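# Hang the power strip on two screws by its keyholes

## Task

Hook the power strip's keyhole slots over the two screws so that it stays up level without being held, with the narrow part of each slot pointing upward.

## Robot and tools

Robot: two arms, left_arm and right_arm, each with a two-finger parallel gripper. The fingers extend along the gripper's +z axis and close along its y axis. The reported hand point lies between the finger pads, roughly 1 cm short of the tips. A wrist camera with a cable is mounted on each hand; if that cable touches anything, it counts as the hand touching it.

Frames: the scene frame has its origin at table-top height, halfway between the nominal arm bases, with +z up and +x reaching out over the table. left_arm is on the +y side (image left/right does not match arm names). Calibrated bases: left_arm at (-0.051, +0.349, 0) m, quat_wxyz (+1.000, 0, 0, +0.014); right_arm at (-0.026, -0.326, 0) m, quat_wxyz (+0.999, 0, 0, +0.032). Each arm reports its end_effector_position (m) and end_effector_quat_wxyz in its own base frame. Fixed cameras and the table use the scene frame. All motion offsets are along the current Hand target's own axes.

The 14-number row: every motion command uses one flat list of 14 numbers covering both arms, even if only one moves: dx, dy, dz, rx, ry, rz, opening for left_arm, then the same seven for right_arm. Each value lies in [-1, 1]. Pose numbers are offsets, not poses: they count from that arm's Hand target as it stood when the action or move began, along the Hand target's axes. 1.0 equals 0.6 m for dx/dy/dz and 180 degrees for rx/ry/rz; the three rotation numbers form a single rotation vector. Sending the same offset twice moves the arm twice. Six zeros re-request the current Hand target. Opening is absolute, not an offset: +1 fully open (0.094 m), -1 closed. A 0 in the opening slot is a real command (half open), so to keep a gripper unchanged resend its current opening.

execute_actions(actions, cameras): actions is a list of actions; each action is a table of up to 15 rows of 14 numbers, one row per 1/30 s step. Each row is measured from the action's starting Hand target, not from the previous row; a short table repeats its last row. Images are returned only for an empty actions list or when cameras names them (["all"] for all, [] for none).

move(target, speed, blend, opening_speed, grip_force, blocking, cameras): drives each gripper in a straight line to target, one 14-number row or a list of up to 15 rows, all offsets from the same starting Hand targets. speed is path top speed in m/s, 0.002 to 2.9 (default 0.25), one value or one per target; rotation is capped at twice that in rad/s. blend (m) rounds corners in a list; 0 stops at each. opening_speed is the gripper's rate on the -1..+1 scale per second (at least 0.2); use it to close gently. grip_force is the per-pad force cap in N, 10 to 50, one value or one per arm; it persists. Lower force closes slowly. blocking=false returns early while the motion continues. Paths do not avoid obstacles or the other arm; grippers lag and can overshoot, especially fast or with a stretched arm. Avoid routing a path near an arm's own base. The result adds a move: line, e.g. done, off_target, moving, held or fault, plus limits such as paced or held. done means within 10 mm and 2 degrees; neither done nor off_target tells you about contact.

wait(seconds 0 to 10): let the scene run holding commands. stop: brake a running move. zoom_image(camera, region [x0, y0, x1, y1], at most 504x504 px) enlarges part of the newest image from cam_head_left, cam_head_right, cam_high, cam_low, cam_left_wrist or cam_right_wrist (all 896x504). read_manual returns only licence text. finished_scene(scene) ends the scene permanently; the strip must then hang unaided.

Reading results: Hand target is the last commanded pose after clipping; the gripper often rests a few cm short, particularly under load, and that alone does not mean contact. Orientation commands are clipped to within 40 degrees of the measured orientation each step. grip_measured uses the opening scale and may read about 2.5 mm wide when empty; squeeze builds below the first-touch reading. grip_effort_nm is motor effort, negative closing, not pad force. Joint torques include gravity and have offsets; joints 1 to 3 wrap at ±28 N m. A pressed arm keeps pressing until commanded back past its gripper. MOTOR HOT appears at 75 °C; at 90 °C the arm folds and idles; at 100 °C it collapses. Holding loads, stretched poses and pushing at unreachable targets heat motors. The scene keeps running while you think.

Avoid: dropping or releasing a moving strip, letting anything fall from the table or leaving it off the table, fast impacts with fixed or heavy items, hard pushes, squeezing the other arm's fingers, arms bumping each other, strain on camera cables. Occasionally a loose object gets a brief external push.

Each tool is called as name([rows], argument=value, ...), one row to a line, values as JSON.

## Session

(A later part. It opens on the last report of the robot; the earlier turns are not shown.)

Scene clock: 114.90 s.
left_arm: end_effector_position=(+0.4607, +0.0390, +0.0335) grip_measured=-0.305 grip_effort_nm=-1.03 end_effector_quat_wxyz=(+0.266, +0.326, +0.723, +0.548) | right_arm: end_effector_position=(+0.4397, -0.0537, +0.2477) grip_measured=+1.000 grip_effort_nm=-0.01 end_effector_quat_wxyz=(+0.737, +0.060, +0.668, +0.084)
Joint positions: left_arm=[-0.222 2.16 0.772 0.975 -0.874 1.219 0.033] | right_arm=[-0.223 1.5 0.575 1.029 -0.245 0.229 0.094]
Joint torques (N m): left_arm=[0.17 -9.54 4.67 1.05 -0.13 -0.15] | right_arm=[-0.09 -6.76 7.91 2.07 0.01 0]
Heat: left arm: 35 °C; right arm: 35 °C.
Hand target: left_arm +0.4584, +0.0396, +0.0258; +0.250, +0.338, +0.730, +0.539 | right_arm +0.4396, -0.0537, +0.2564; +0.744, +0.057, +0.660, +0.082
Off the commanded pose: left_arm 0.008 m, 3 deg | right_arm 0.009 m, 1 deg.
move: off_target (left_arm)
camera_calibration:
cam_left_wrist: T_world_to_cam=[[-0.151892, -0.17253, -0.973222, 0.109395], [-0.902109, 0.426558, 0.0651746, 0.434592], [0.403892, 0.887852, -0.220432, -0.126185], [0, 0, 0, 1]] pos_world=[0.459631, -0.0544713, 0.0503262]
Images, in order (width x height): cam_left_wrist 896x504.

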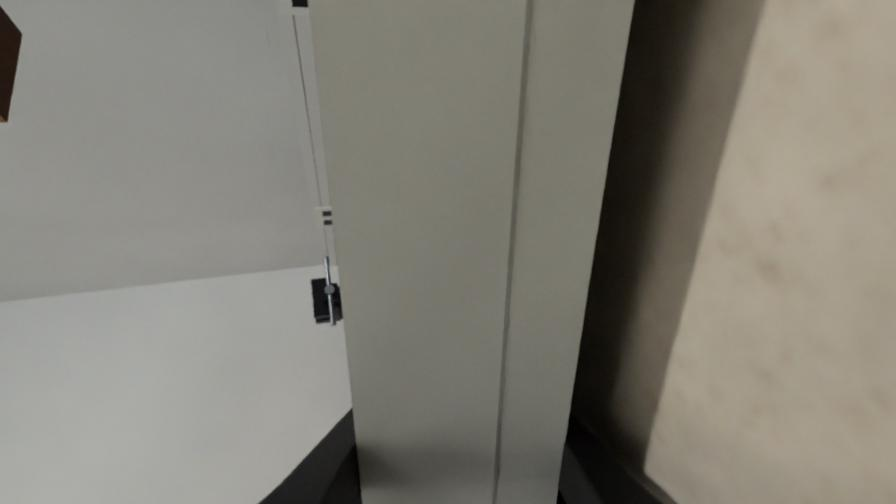

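move(target=[0,0,0,0,0,0,-0.05,0,0,0,0,0,0,1], opening_speed=0.3)

move(target=[0,0,-0.1,0,0,0,-0.05,0,0,0,0,0,0,1], speed=0.06, cameras=["cam_left_wrist","cam_head_left","cam_high"])

Scene clock: 119.53 s.
left_arm: end_effector_position=(+0.4606, +0.0390, +0.0337) grip_measured=-0.053 grip_effort_nm=0.13 end_effector_quat_wxyz=(+0.267, +0.325, +0.723, +0.548) | right_arm: end_effector_position=(+0.4397, -0.0537, +0.2477) grip_measured=+1.000 grip_effort_nm=-0.01 end_effector_quat_wxyz=(+0.737, +0.060, +0.668, +0.084)
Joint positions: left_arm=[-0.222 2.159 0.772 0.974 -0.874 1.217 0.045] | right_arm=[-0.223 1.5 0.575 1.029 -0.245 0.229 0.094]
Joint torques (N m): left_arm=[0.17 -9.52 4.68 1.05 -0.12 -0.12] | right_arm=[0.02 -6.65 7.79 2.07 0.01 -0.05]
Heat: left arm: 35 °C; right arm: 35 °C.
Hand target: left_arm +0.4584, +0.0396, +0.0259; +0.251, +0.338, +0.730, +0.539 | right_arm +0.4396, -0.0537, +0.2564; +0.744, +0.057, +0.660, +0.082
Off the commanded pose: left_arm 0.008 m, 3 deg | right_arm 0.009 m, 1 deg.
move: off_target (left_arm)

Scene clock: 121.27 s.
left_arm: end_effector_position=(+0.4184, +0.0018, +0.0397) grip_measured=-0.052 grip_effort_nm=0.10 end_effector_quat_wxyz=(+0.251, +0.342, +0.728, +0.538) | right_arm: end_effector_position=(+0.4397, -0.0537, +0.2477) grip_measured=+1.000 grip_effort_nm=-0.01 end_effector_quat_wxyz=(+0.737, +0.060, +0.668, +0.084)
Joint positions: left_arm=[-0.366 2.02 0.668 0.789 -0.986 1.089 0.045] | right_arm=[-0.223 1.5 0.575 1.029 -0.245 0.229 0.094]
Joint torques (N m): left_arm=[-0.49 -9.88 3.64 1.33 -0.38 -0.09] | right_arm=[0.02 -6.67 7.92 2.07 0 -0.02]
Heat: left arm: 35 °C; right arm: 35 °C.
Hand target: left_arm +0.4146, +0.0025, +0.0435; +0.251, +0.338, +0.730, +0.539 | right_arm +0.4396, -0.0537, +0.2564; +0.744, +0.057, +0.660, +0.082
Off the commanded pose: left_arm 0.005 m, 1 deg | right_arm 0.009 m, 1 deg.
move: done
camera_calibration:
cam_left_wrist: T_world_to_cam=[[-0.200046, -0.173381, -0.964324, 0.122434], [-0.894349, 0.434276, 0.107449, 0.406978], [0.400153, 0.883937, -0.241938, -0.0723331], [0, 0, 0, 1]] pos_world=[0.417417, -0.0915753, 0.0568364]
Images, in order (width x height): cam_head_left 896x504, cam_high 896x504, cam_left_wrist 896x504.

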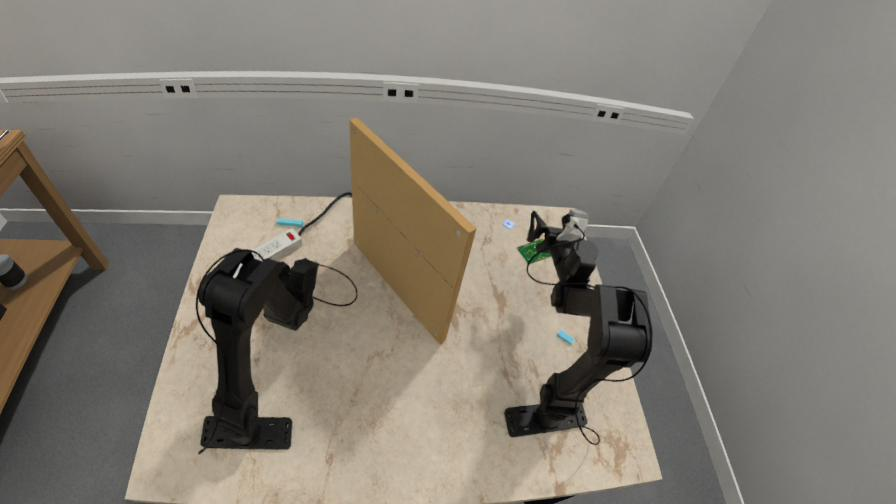

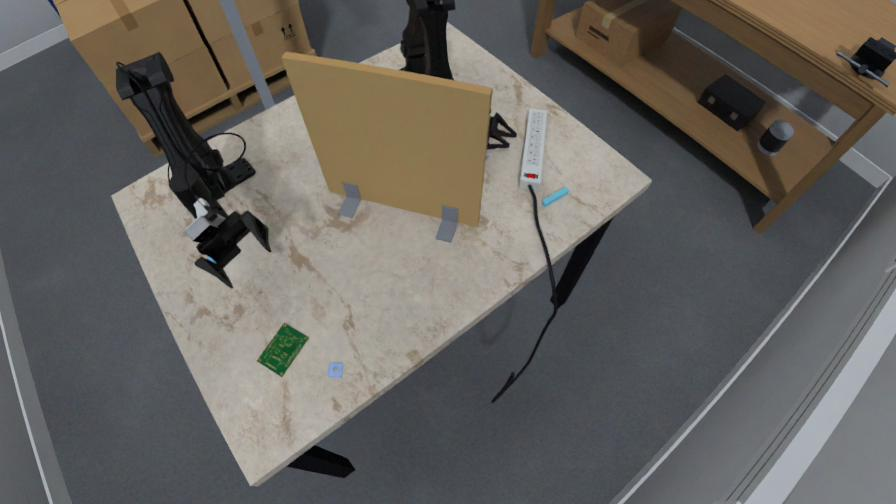

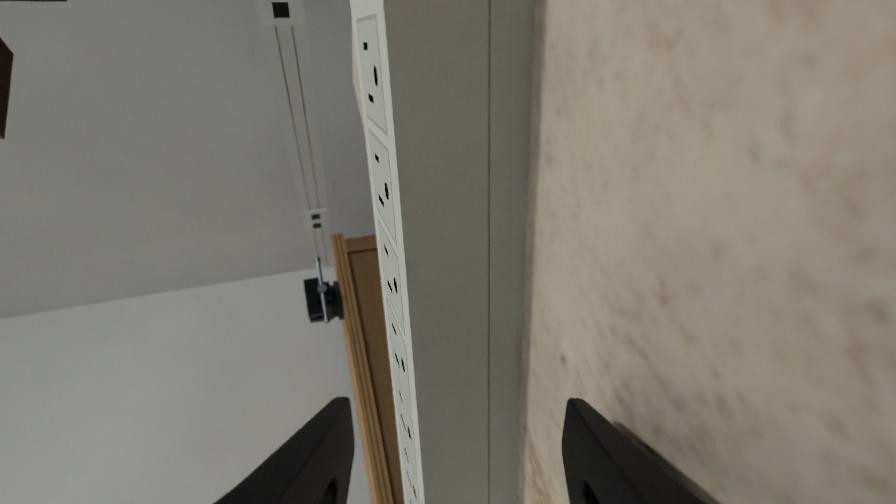

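move([
  [0,0.15,-0.05,0,0,0,1,0,0,0,0,0,0,1],
  [0.013,0.249,0.024,0.405,0,0,1,0,0,0,0,0,0,1],
], blend=[0.03,0], cameras=["cam_left_wrist","cam_head_left"])

Scene clock: 131.60 s.
left_arm: end_effector_position=(+0.4525, +0.0469, +0.1849) grip_measured=+0.998 grip_effort_nm=0.09 end_effector_quat_wxyz=(+0.079, +0.418, +0.904, +0.053) | right_arm: end_effector_position=(+0.4397, -0.0537, +0.2477) grip_measured=+1.000 grip_effort_nm=-0.01 end_effector_quat_wxyz=(+0.737, +0.060, +0.668, +0.084)
Joint positions: left_arm=[0.096 2.2 2.363 -1.543 -0.012 0.963 0.094] | right_arm=[-0.223 1.5 0.575 1.029 -0.245 0.229 0.094]
Joint torques (N m): left_arm=[0.13 -9.33 8.23 0.36 0.07 0.04] | right_arm=[0.1 -6.75 7.9 2.03 0.03 -0.04]
Heat: left arm: 35 °C; right arm: 35 °C.
Hand target: left_arm +0.4534, +0.0458, +0.1820; +0.001, +0.421, +0.907, +0.000 | right_arm +0.4396, -0.0537, +0.2564; +0.744, +0.057, +0.660, +0.082
Off the commanded pose: left_arm 0.003 m, 11 deg | right_arm 0.009 m, 1 deg.
joint sent to its limit (left arm) — joint 4 (wrist pitch), lower limit. The joint targets are off in orientation, not in position.
move: off_target (left_arm)
camera_calibration:
cam_left_wrist: T_world_to_cam=[[-0.73521, -0.65001, -0.192232, 0.398794], [-0.67291, 0.665756, 0.32243, 0.251537], [-0.0816035, 0.366409, -0.926869, 0.278196], [0, 0, 0, 1]] pos_world=[0.485161, -0.0101758, 0.253408]
Images, in order (width x height): cam_head_left 896x504, cam_left_wrist 896x504.

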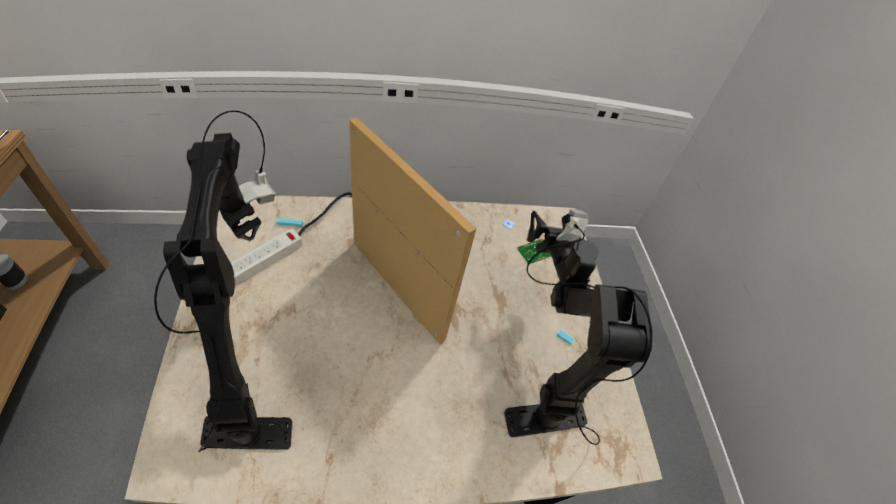

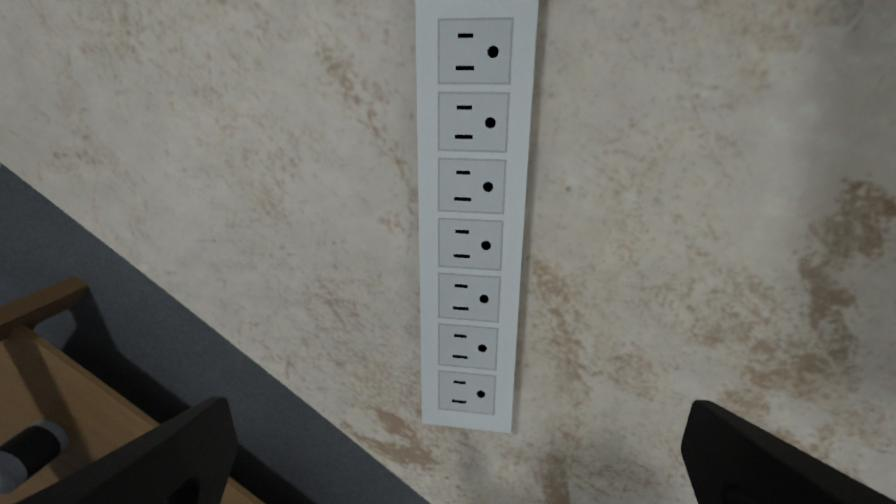

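move([
  [-0.023,0.028,0.12,0,0,-0.006,1,0,0,0,0,0,0,1],
  [-0.023,0.028,0.275,0,0,-0.006,1,0,0,0,0,0,0,1],
], speed=0.12, cameras=["cam_left_wrist","cam_high"])

Scene clock: 138.93 s.
left_arm: end_effector_position=(+0.4761, +0.0489, +0.0268) grip_measured=+0.998 grip_effort_nm=0.09 end_effector_quat_wxyz=(+0.004, +0.414, +0.910, +0.009) | right_arm: end_effector_position=(+0.4397, -0.0537, +0.2477) grip_measured=+1.000 grip_effort_nm=-0.01 end_effector_quat_wxyz=(+0.737, +0.060, +0.668, +0.084)
Joint positions: left_arm=[0.096 2.447 2.166 -1.274 -0.011 0.949 0.094] | right_arm=[-0.223 1.5 0.575 1.029 -0.245 0.229 0.094]
Joint torques (N m): left_arm=[-0.23 -11.47 5.89 0.26 0.08 -0.05] | right_arm=[0.05 -6.71 7.99 2.07 0.01 0]
Heat: left arm: 35 °C; right arm: 35 °C.
Hand target: left_arm +0.4753, +0.0461, +0.0170; +0.001, +0.412, +0.911, +0.000 | right_arm +0.4396, -0.0537, +0.2564; +0.744, +0.057, +0.660, +0.082
Off the commanded pose: left_arm 0.010 m, 1 deg | right_arm 0.009 m, 1 deg.
move: done
camera_calibration:
cam_left_wrist: T_world_to_cam=[[-0.747244, -0.662683, -0.0497718, 0.389535], [-0.617132, 0.664194, 0.421893, 0.287928], [-0.246523, 0.345973, -0.905278, 0.211746], [0, 0, 0, 1]] pos_world=[0.520968, -0.00635962, 0.089602]
Images, in order (width x height): cam_high 896x504, cam_left_wrist 896x504.

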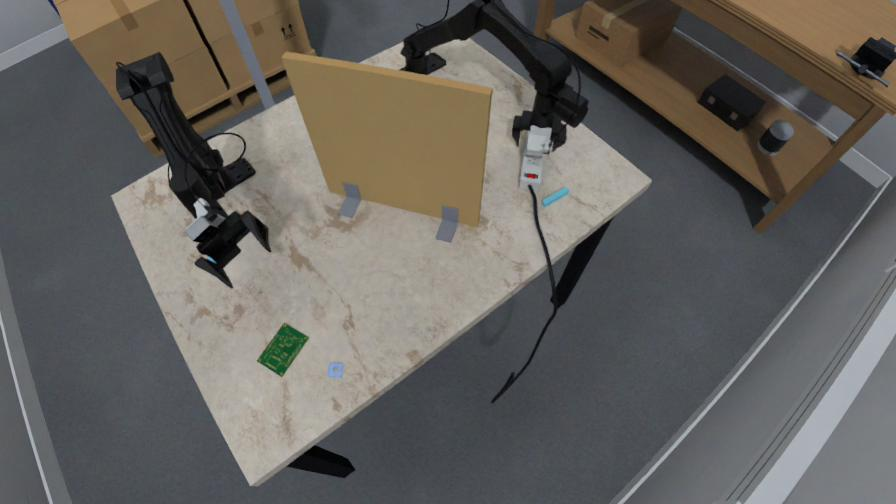

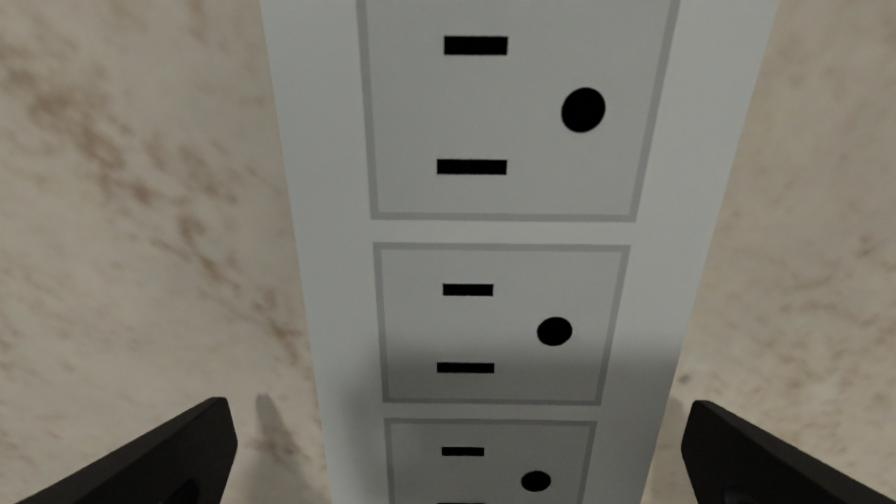

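move(target=[0,0,0,0,0,0,-0.2,0,0,0,0,0,0,1], opening_speed=0.7)

move([
  [0,0,-0.22,0,0,0,-0.2,0,0,0,0,0,0,1],
  [0.177,-0.167,-0.405,-0.364,-0.417,0.417,-0.2,0,0,0,0,0,0,1],
], speed=0.2, blend=[0.03,0], cameras=["cam_left_wrist","cam_high","cam_head_left","cam_head_right","cam_low"])

Scene clock: 163.40 s.
left_arm: end_effector_position=(+0.4763, +0.0480, +0.0268) grip_measured=+0.082 grip_effort_nm=-1.03 end_effector_quat_wxyz=(+0.005, +0.413, +0.910, +0.007) | right_arm: end_effector_position=(+0.4397, -0.0537, +0.2477) grip_measured=+1.000 grip_effort_nm=-0.01 end_effector_quat_wxyz=(+0.737, +0.060, +0.668, +0.084)
Joint positions: left_arm=[0.096 2.447 2.166 -1.274 -0.006 0.949 0.051] | right_arm=[-0.223 1.5 0.575 1.029 -0.245 0.229 0.094]
Joint torques (N m): left_arm=[-0.21 -11.47 5.89 0.26 0.03 -0.04] | right_arm=[0.08 -6.72 7.86 2.06 0 0.01]
Heat: left arm: 39 °C; right arm: 36 °C.
Hand target: left_arm +0.4753, +0.0460, +0.0170; +0.000, +0.412, +0.911, +0.000 | right_arm +0.4396, -0.0537, +0.2564; +0.744, +0.057, +0.660, +0.082
Off the commanded pose: left_arm 0.010 m, 1 deg | right_arm 0.009 m, 1 deg.
move: done

Scene clock: 170.20 s.
left_arm: end_effector_position=(+0.3429, +0.0694, +0.2487) grip_measured=+0.082 grip_effort_nm=-1.03 end_effector_quat_wxyz=(+0.638, +0.662, +0.286, +0.270) | right_arm: end_effector_position=(+0.4397, -0.0537, +0.2477) grip_measured=+1.000 grip_effort_nm=-0.01 end_effector_quat_wxyz=(+0.737, +0.060, +0.668, +0.084)
Joint positions: left_arm=[0.736 1.461 0.856 0.084 1.487 2.082 0.051] | right_arm=[-0.223 1.5 0.575 1.029 -0.245 0.229 0.094]
Joint torques (N m): left_arm=[0.42 -7.79 6.6 1.11 0.97 0.01] | right_arm=[0.01 -6.76 7.66 2.07 -0.01 -0.08]
Heat: left arm: 38 °C; right arm: 36 °C.
Hand target: left_arm +0.3297, +0.0597, +0.2598; +0.678, +0.677, +0.202, +0.205 | right_arm +0.4396, -0.0537, +0.2564; +0.744, +0.057, +0.660, +0.082
Off the commanded pose: left_arm 0.020 m, 13 deg | right_arm 0.009 m, 1 deg.
joint sent to its limit (left arm) — joint 5 (wrist yaw), upper limit; joint 6 (wrist roll), upper limit. The joint targets are off in orientation, not in position.
move: off_target (left_arm)
camera_calibration:
cam_left_wrist: T_world_to_cam=[[-0.0181728, -0.00364715, -0.999828, 0.255204], [0.319578, 0.947515, -0.00926494, -0.135188], [0.947386, -0.319692, -0.0160534, -0.211623], [0, 0, 0, 1]] pos_world=[0.24833, 0.0613697, 0.250511]
Images, in order (width x height): cam_head_left 896x504, cam_head_right 896x504, cam_high 896x504, cam_low 896x504, cam_left_wrist 896x504.

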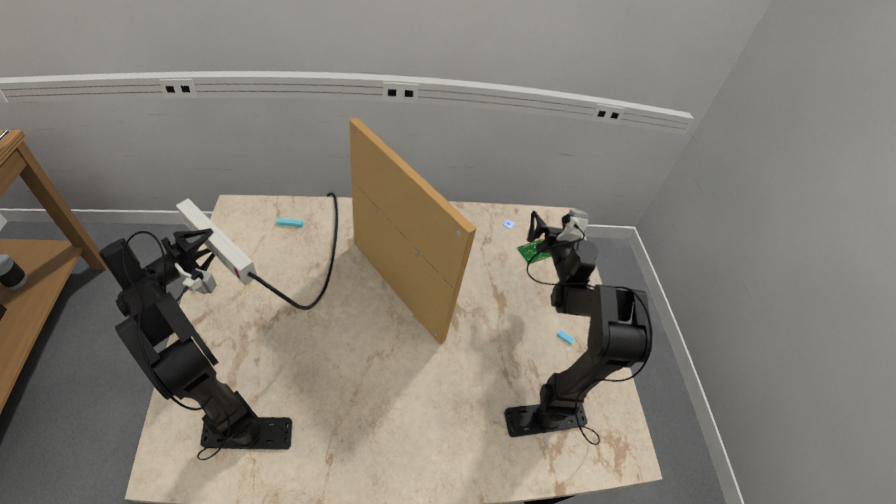

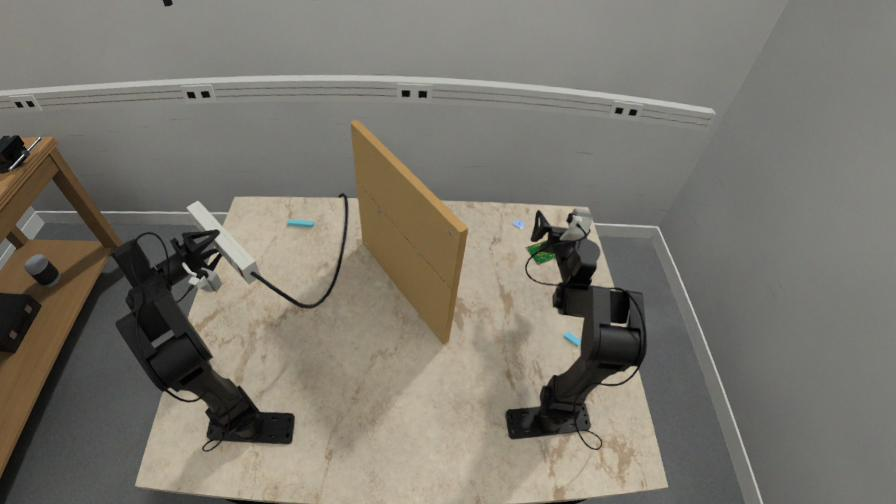

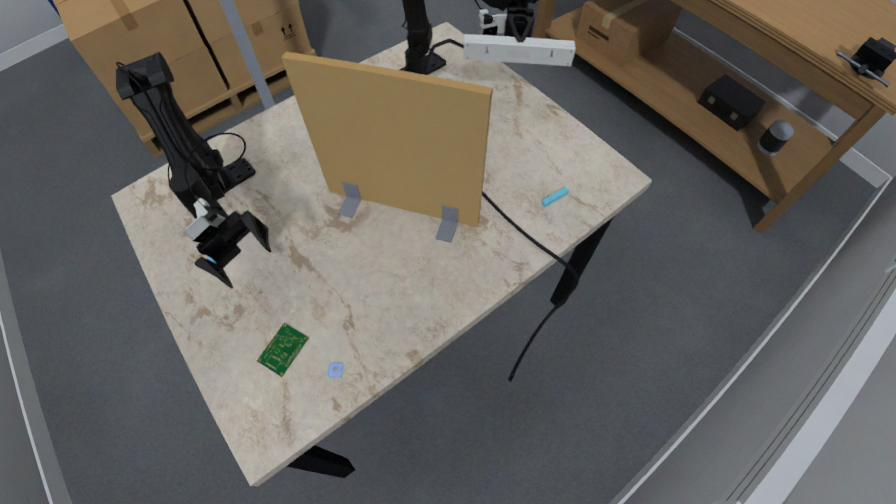

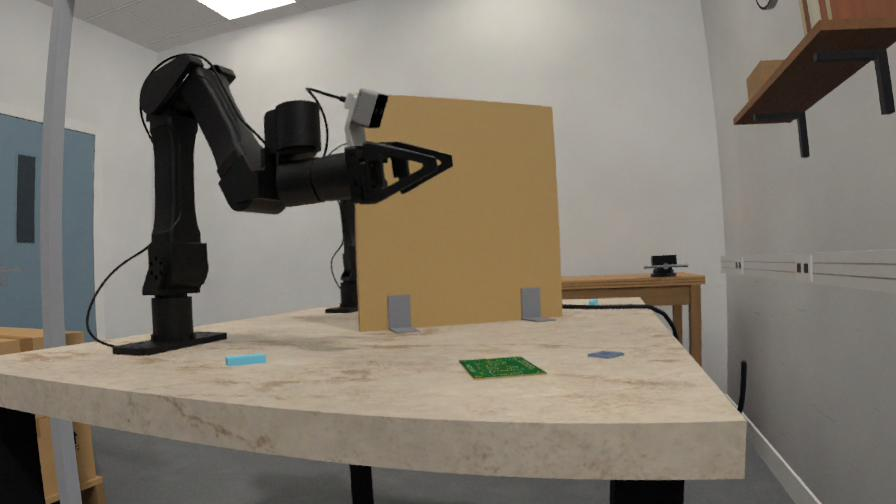

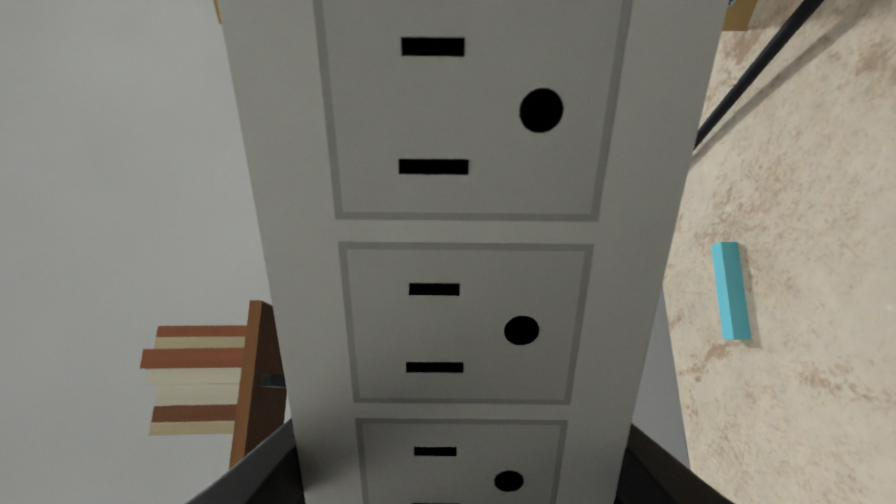

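zoom_image(camera="cam_high", region=[450, 10, 590, 90])

Scaled by 3.600 from the camera's 896x504 image, which has a finer 1280x720 frame.

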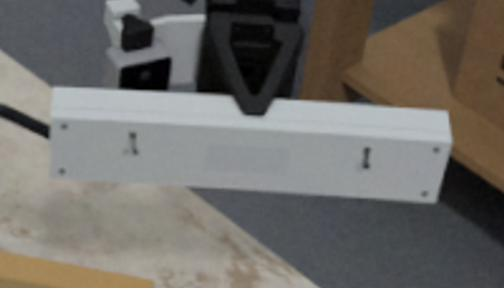

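move(target=[-0.29,0.018,0.348,0,0,0,-0.2,0,0,0,0,0,0,1], speed=0.18, cameras=["cam_left_wrist","cam_high","cam_head_left","cam_head_right"])

Scene clock: 179.20 s.
left_arm: end_effector_position=(+0.3056, -0.2031, +0.2524) grip_measured=+0.082 grip_effort_nm=-1.03 end_effector_quat_wxyz=(+0.654, +0.690, +0.222, +0.215) | right_arm: end_effector_position=(+0.4397, -0.0537, +0.2477) grip_measured=+1.000 grip_effort_nm=-0.01 end_effector_quat_wxyz=(+0.737, +0.060, +0.668, +0.084)
Joint positions: left_arm=[-0.285 1.104 0.507 0.532 0.656 1.618 0.051] | right_arm=[-0.223 1.5 0.575 1.029 -0.245 0.229 0.094]
Joint torques (N m): left_arm=[-0.94 -3.32 9.06 2.27 0.39 -0.39] | right_arm=[0.01 -6.71 7.88 2.08 0.01 -0.07]
Heat: left arm: 37 °C; right arm: 36 °C.
Hand target: left_arm +0.2995, -0.2104, +0.2707; +0.678, +0.677, +0.202, +0.205 | right_arm +0.4396, -0.0537, +0.2564; +0.744, +0.057, +0.660, +0.082
Off the commanded pose: left_arm 0.021 m, 4 deg | right_arm 0.009 m, 1 deg.
move: off_target (left_arm)
camera_calibration:
cam_left_wrist: T_world_to_cam=[[-0.0125731, 0.0165863, -0.999783, 0.259641], [0.484311, 0.874855, 0.00842318, 0.0654032], [0.874806, -0.4841, -0.0190326, -0.273822], [0, 0, 0, 1]] pos_world=[0.21113, -0.194082, 0.253822]
Images, in order (width x height): cam_head_left 896x504, cam_head_right 896x504, cam_high 896x504, cam_left_wrist 896x504.

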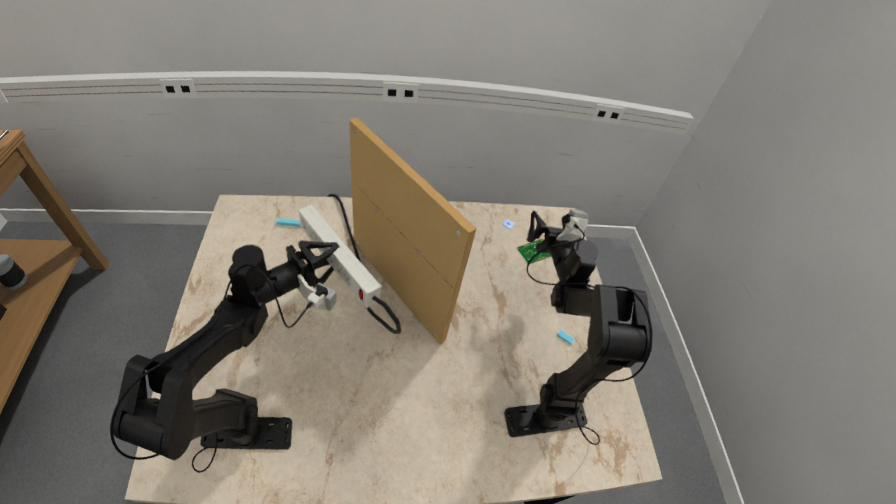

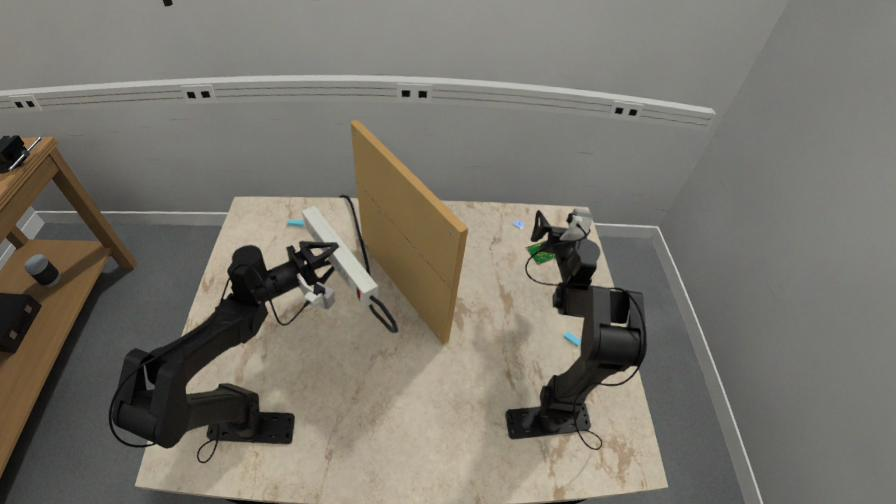

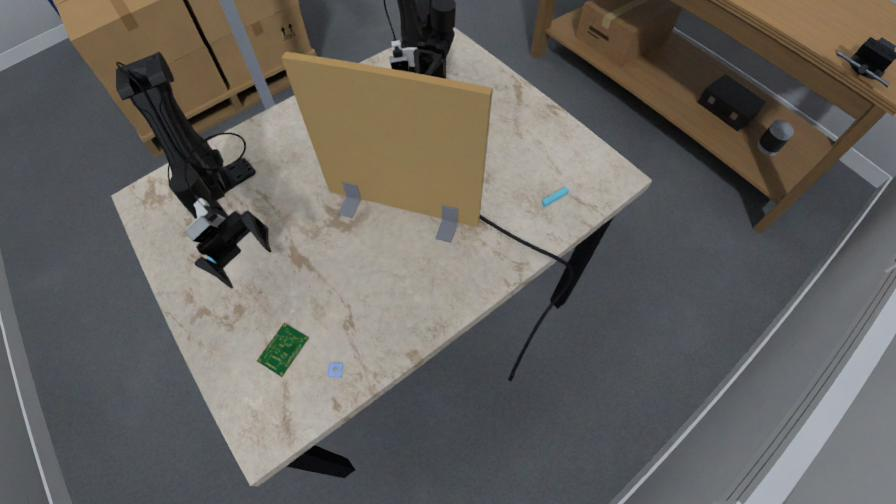

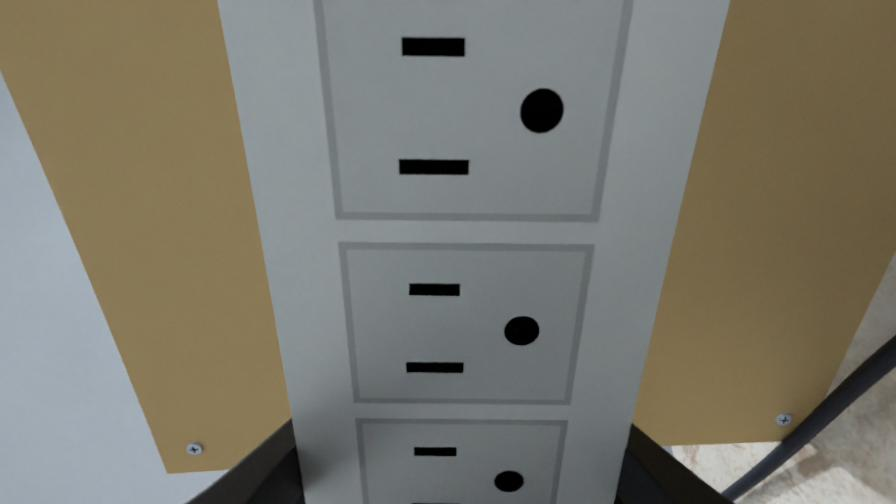

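move([
  [0,0,0,0,0,0,-0.2,-0.143,0.467,-0.463,-0.1,0.07,-0.04,-0.9],
  [0,0,0,0,0,0,-0.2,-0.103,0.643,-0.417,-0.167,0.109,-0.065,-0.9],
], blend=[0.03,0], cameras=["cam_left_wrist","cam_right_wrist","cam_head_left"])

Scene clock: 201.70 s.
left_arm: end_effector_position=(+0.3057, -0.2031, +0.2524) grip_measured=+0.082 grip_effort_nm=-1.03 end_effector_quat_wxyz=(+0.654, +0.690, +0.222, +0.216) | right_arm: end_effector_position=(+0.1643, +0.3066, +0.3475) grip_measured=-0.897 grip_effort_nm=-0.16 end_effector_quat_wxyz=(+0.614, -0.230, +0.735, +0.173)
Joint positions: left_arm=[-0.285 1.104 0.507 0.532 0.655 1.618 0.051] | right_arm=[1.49 1.082 1.043 -0.262 0.89 0.207 0.005]
Joint torques (N m): left_arm=[-0.94 -3.32 9.07 2.26 0.38 -0.39] | right_arm=[-0.42 -2.91 12.01 1.65 0.11 0.11]
Heat: left arm: 38 °C; right arm: 37 °C.
Hand target: left_arm +0.2996, -0.2103, +0.2707; +0.678, +0.677, +0.202, +0.205 | right_arm +0.1659, +0.3062, +0.3609; +0.616, -0.218, +0.734, +0.183
Off the commanded pose: left_arm 0.021 m, 4 deg | right_arm 0.013 m, 2 deg.
move: off_target (left_arm, right_arm)
camera_calibration:
cam_left_wrist: T_world_to_cam=[[-0.0125837, 0.0165802, -0.999783, 0.259643], [0.483605, 0.875246, 0.00842806, 0.0655763], [0.875196, -0.483395, -0.0190321, -0.273854], [0, 0, 0, 1]] pos_world=[0.21123, -0.19408, 0.253822]
cam_right_wrist: T_world_to_cam=[[0.544771, -0.838437, 0.0157428, 0.162269], [-0.491657, -0.334548, -0.80396, 0.498518], [0.679336, 0.430234, -0.594476, 0.0497453], [0, 0, 0, 1]] pos_world=[0.122907, 0.281429, 0.427806]
Images, in order (width x height): cam_head_left 896x504, cam_left_wrist 896x504, cam_right_wrist 896x504.

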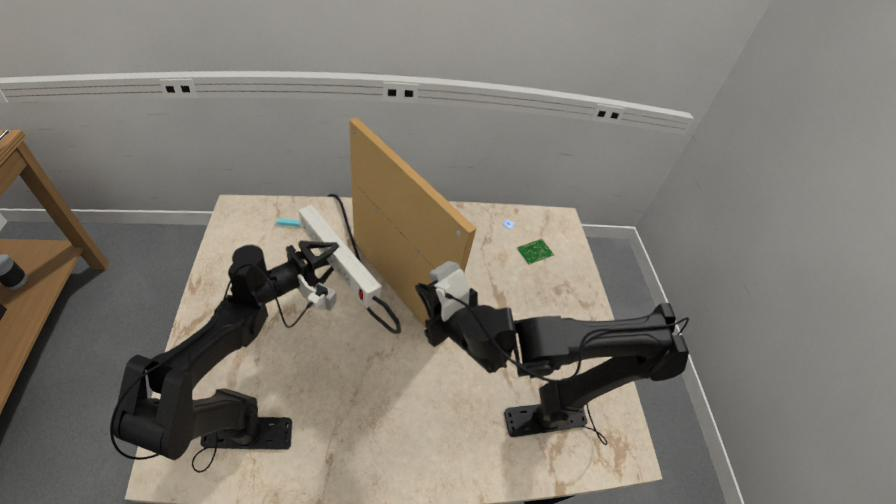

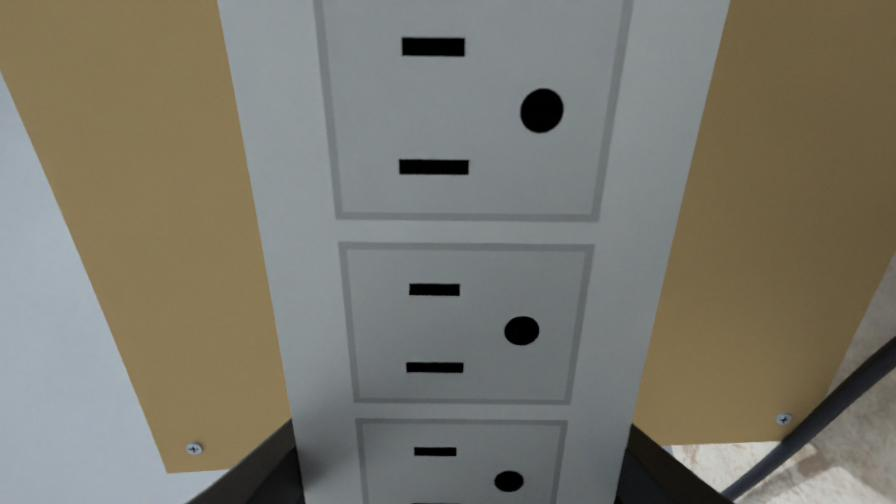

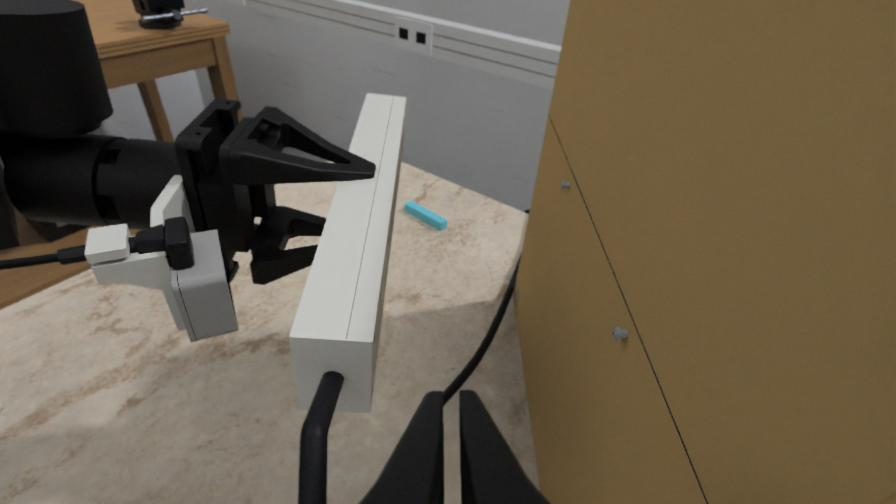

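zoom_image(camera="cam_right_wrist", region=[280, 80, 430, 420])

zoom_image(camera="cam_right_wrist", region=[500, 100, 700, 420])

Scaled by 1.482 from the camera's 896x504 image, which has a finer 1280x720 frame.

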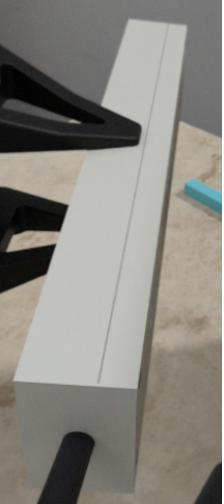

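Scaled by 1.575 from the camera's 896x504 image, which has a finer 1280x720 frame.

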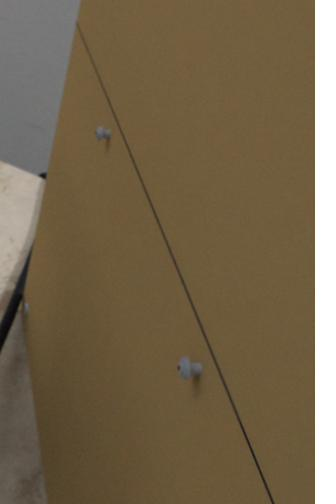

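move(target=[-0.037,-0.003,0.125,-0.016,-0.014,-0.018,-0.2,0,0,0,0,0,0,-0.9], speed=0.08, cameras=["cam_left_wrist","cam_right_wrist"])

zoom_image(camera="cam_right_wrist", region=[340, 80, 640, 420])

Scene clock: 234.20 s.
left_arm: end_effector_position=(+0.3248, -0.2733, +0.2336) grip_measured=+0.082 grip_effort_nm=-1.03 end_effector_quat_wxyz=(+0.667, +0.686, +0.230, +0.179) | right_arm: end_effector_position=(+0.1642, +0.3067, +0.3474) grip_measured=-0.897 grip_effort_nm=-0.17 end_effector_quat_wxyz=(+0.614, -0.231, +0.735, +0.173)
Joint positions: left_arm=[-0.504 1.387 0.594 0.741 0.481 1.534 0.051] | right_arm=[1.49 1.082 1.043 -0.262 0.889 0.207 0.005]
Joint torques (N m): left_arm=[-1.47 -5.16 11.08 2.56 0.32 -0.39] | right_arm=[-0.35 -2.69 11.86 1.64 0.15 0.11]
Heat: left arm: 42 °C; right arm: 40 °C.
Hand target: left_arm +0.3224, -0.2852, +0.2690; +0.704, +0.658, +0.201, +0.175 | right_arm +0.1659, +0.3062, +0.3609; +0.616, -0.218, +0.734, +0.183
Off the commanded pose: left_arm 0.037 m, 6 deg | right_arm 0.014 m, 2 deg.
move: off_target (left_arm, right_arm)
camera_calibration:
cam_left_wrist: T_world_to_cam=[[-0.0656801, -0.0247287, -0.997534, 0.247632], [0.517674, 0.853792, -0.0552502, 0.116031], [0.853053, -0.520026, -0.0432758, -0.322004], [0, 0, 0, 1]] pos_world=[0.230885, -0.260393, 0.239498]
cam_right_wrist: T_world_to_cam=[[0.545326, -0.838072, 0.0159872, 0.162078], [-0.491587, -0.335203, -0.80373, 0.498629], [0.678942, 0.430435, -0.59478, 0.0498242], [0, 0, 0, 1]] pos_world=[0.122906, 0.281529, 0.427806]
Images, in order (width x height): cam_left_wrist 896x504, cam_right_wrist 896x504.

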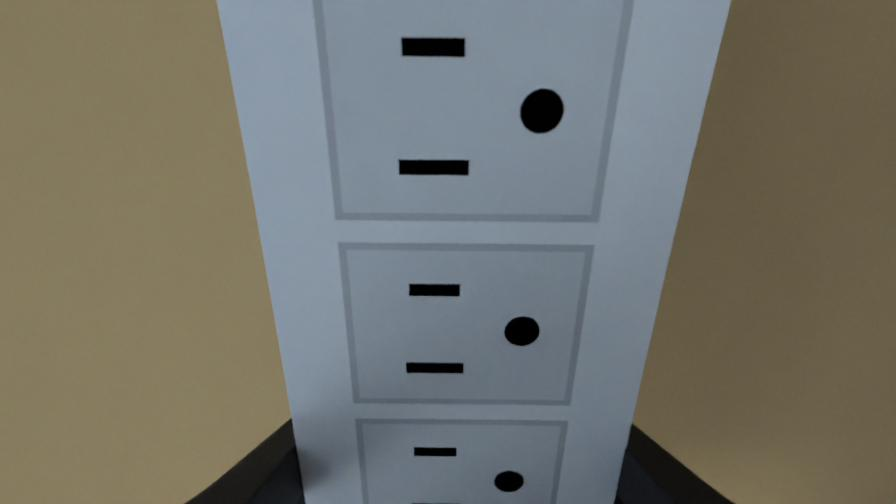

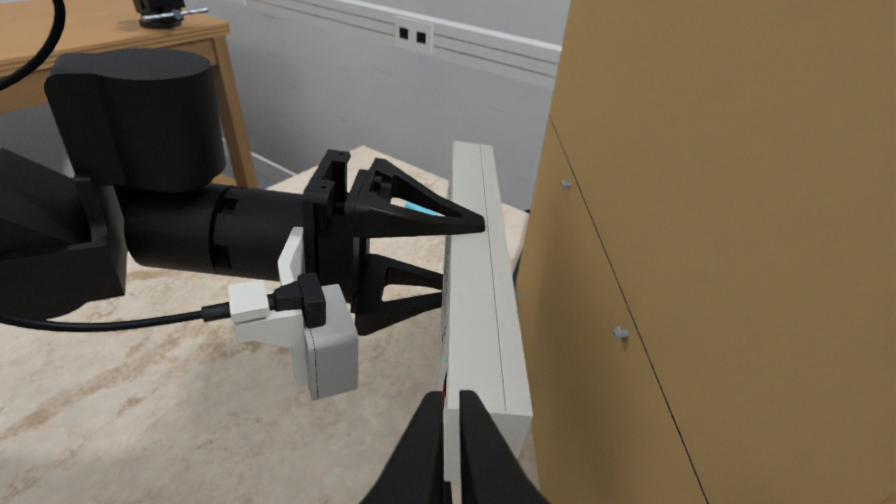

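Scaled by 1.482 from the camera's 896x504 image, which has a finer 1280x720 frame.

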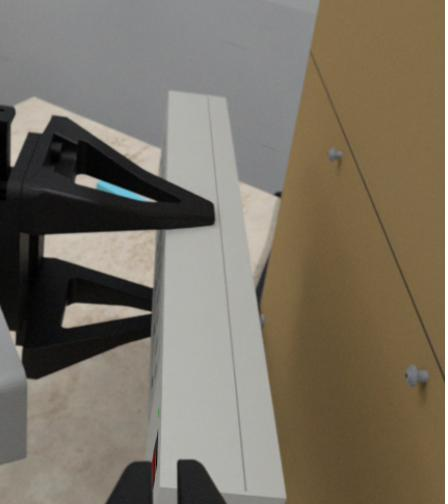

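move(target=[-0.002,0.043,0.055,0,-0.003,0,-0.2,0,0,0,0,0,0,-0.9], speed=0.06, cameras=["cam_right_wrist"])

zoom_image(camera="cam_right_wrist", region=[440, 80, 660, 250])

zoom_image(camera="cam_right_wrist", region=[480, 230, 700, 430])

Scene clock: 242.60 s.
left_arm: end_effector_position=(+0.3431, -0.3008, +0.2638) grip_measured=+0.082 grip_effort_nm=-1.03 end_effector_quat_wxyz=(+0.672, +0.683, +0.221, +0.180) | right_arm: end_effector_position=(+0.1642, +0.3067, +0.3474) grip_measured=-0.897 grip_effort_nm=-0.17 end_effector_quat_wxyz=(+0.614, -0.231, +0.735, +0.173)
Joint positions: left_arm=[-0.551 1.454 0.767 0.653 0.444 1.534 0.051] | right_arm=[1.49 1.082 1.043 -0.262 0.889 0.207 0.005]
Joint torques (N m): left_arm=[-1.58 -6.09 11.47 2.37 0.27 -0.38] | right_arm=[-0.32 -2.66 12.04 1.63 0.16 0.11]
Heat: left arm: 45 °C; right arm: 40 °C.
Hand target: left_arm +0.3387, -0.3123, +0.2966; +0.705, +0.659, +0.198, +0.172 | right_arm +0.1659, +0.3062, +0.3609; +0.616, -0.218, +0.734, +0.183
Off the commanded pose: left_arm 0.035 m, 5 deg | right_arm 0.014 m, 2 deg.
move: off_target (left_arm, right_arm)
camera_calibration:
cam_right_wrist: T_world_to_cam=[[0.545326, -0.838072, 0.0159872, 0.162078], [-0.491587, -0.335203, -0.80373, 0.498629], [0.678942, 0.430435, -0.59478, 0.0498242], [0, 0, 0, 1]] pos_world=[0.122906, 0.281529, 0.427806]
Images, in order (width x height): cam_right_wrist 896x504.

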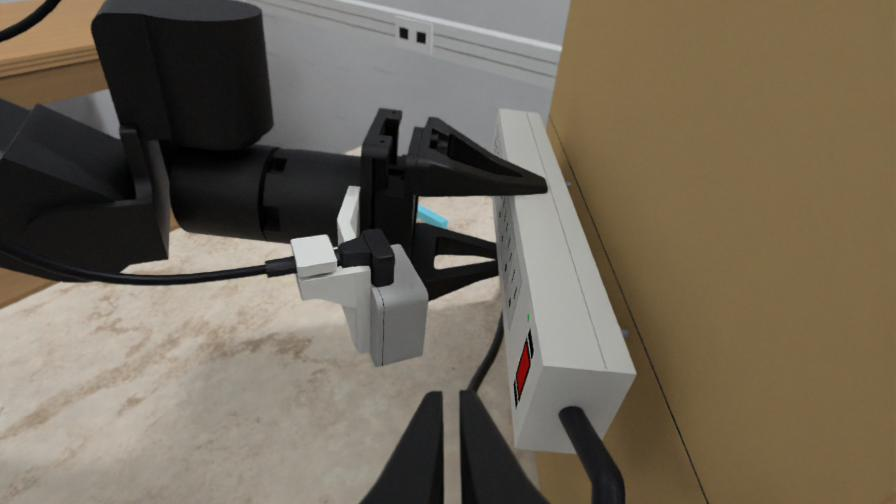

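Scaled by 2.291 from the camera's 896x504 image, which has a finer 1280x720 frame.

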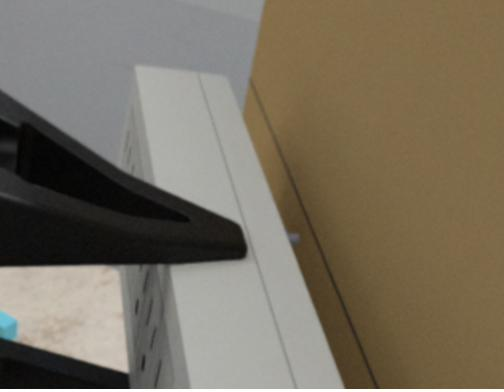

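Scaled by 2.291 from the camera's 896x504 image, which has a finer 1280x720 frame.

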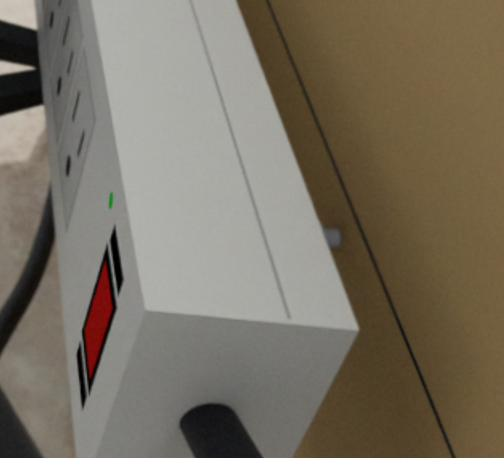

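move(target=[-0.002,-0.017,0.017,0,-0.002,0,-0.2,0,0,0,0,0,0,-0.9], speed=0.05, cameras=["cam_right_wrist","cam_left_wrist"])

zoom_image(camera="cam_right_wrist", region=[440, 80, 660, 250])

zoom_image(camera="cam_right_wrist", region=[480, 230, 700, 430])

Scene clock: 251.50 s.
left_arm: end_effector_position=(+0.3450, -0.3096, +0.2477) grip_measured=+0.082 grip_effort_nm=-1.03 end_effector_quat_wxyz=(+0.666, +0.691, +0.225, +0.171) | right_arm: end_effector_position=(+0.1642, +0.3067, +0.3474) grip_measured=-0.897 grip_effort_nm=-0.16 end_effector_quat_wxyz=(+0.614, -0.231, +0.735, +0.173)
Joint positions: left_arm=[-0.569 1.503 0.767 0.675 0.435 1.534 0.051] | right_arm=[1.49 1.082 1.043 -0.262 0.889 0.207 0.005]
Joint torques (N m): left_arm=[-1.55 -6.35 11.63 2.62 0.27 -0.37] | right_arm=[-0.42 -2.77 11.86 1.66 0.15 0.11]
Heat: left arm: 47 °C; right arm: 41 °C.
Hand target: left_arm +0.3426, -0.3224, +0.2870; +0.706, +0.659, +0.196, +0.170 | right_arm +0.1659, +0.3062, +0.3609; +0.616, -0.218, +0.734, +0.183
Off the commanded pose: left_arm 0.041 m, 7 deg | right_arm 0.014 m, 2 deg.
move: off_target (left_arm, right_arm)
camera_calibration:
cam_left_wrist: T_world_to_cam=[[-0.072304, -0.0171308, -0.997236, 0.266804], [0.533596, 0.844066, -0.0531876, 0.12829], [0.842643, -0.535966, -0.0518884, -0.356762], [0, 0, 0, 1]] pos_world=[0.25146, -0.294927, 0.254378]
cam_right_wrist: T_world_to_cam=[[0.545326, -0.838072, 0.0159872, 0.162078], [-0.491587, -0.335203, -0.80373, 0.498629], [0.678942, 0.430435, -0.59478, 0.0498242], [0, 0, 0, 1]] pos_world=[0.122906, 0.281529, 0.427806]
Images, in order (width x height): cam_left_wrist 896x504, cam_right_wrist 896x504.

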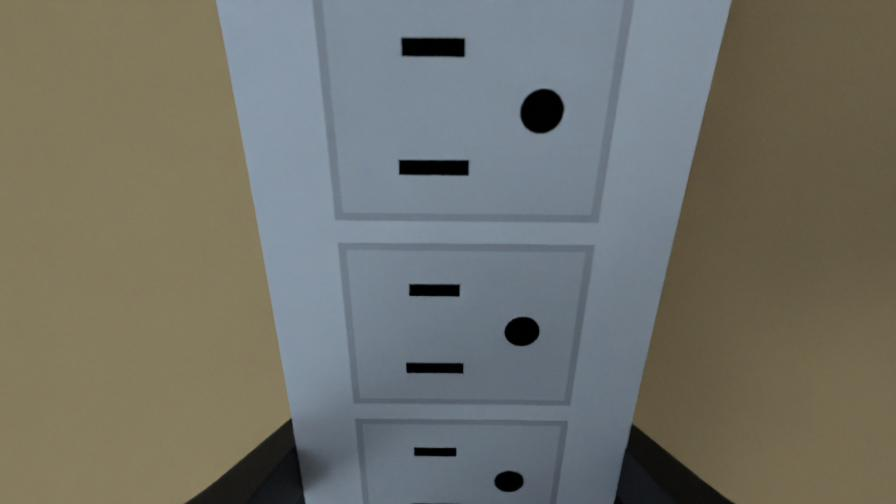

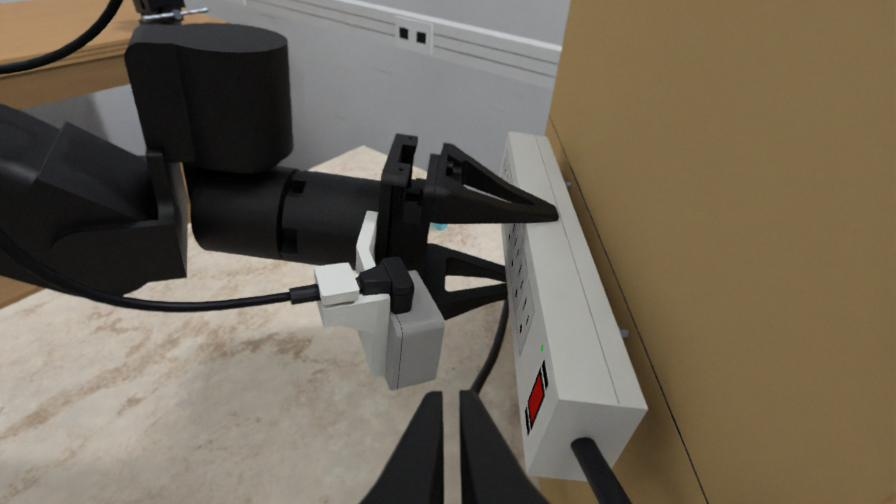

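Scaled by 2.291 from the camera's 896x504 image, which has a finer 1280x720 frame.

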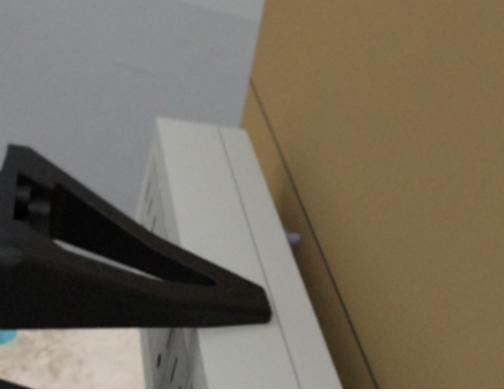

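Scaled by 2.291 from the camera's 896x504 image, which has a finer 1280x720 frame.

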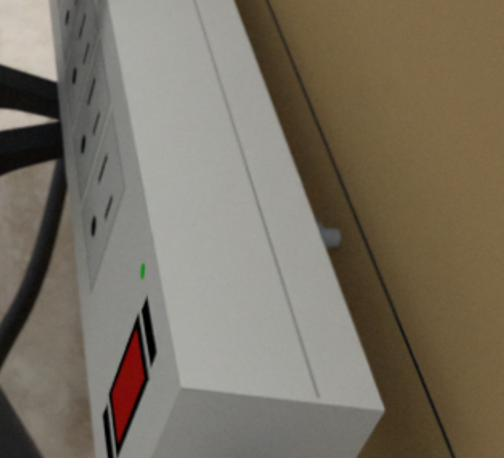

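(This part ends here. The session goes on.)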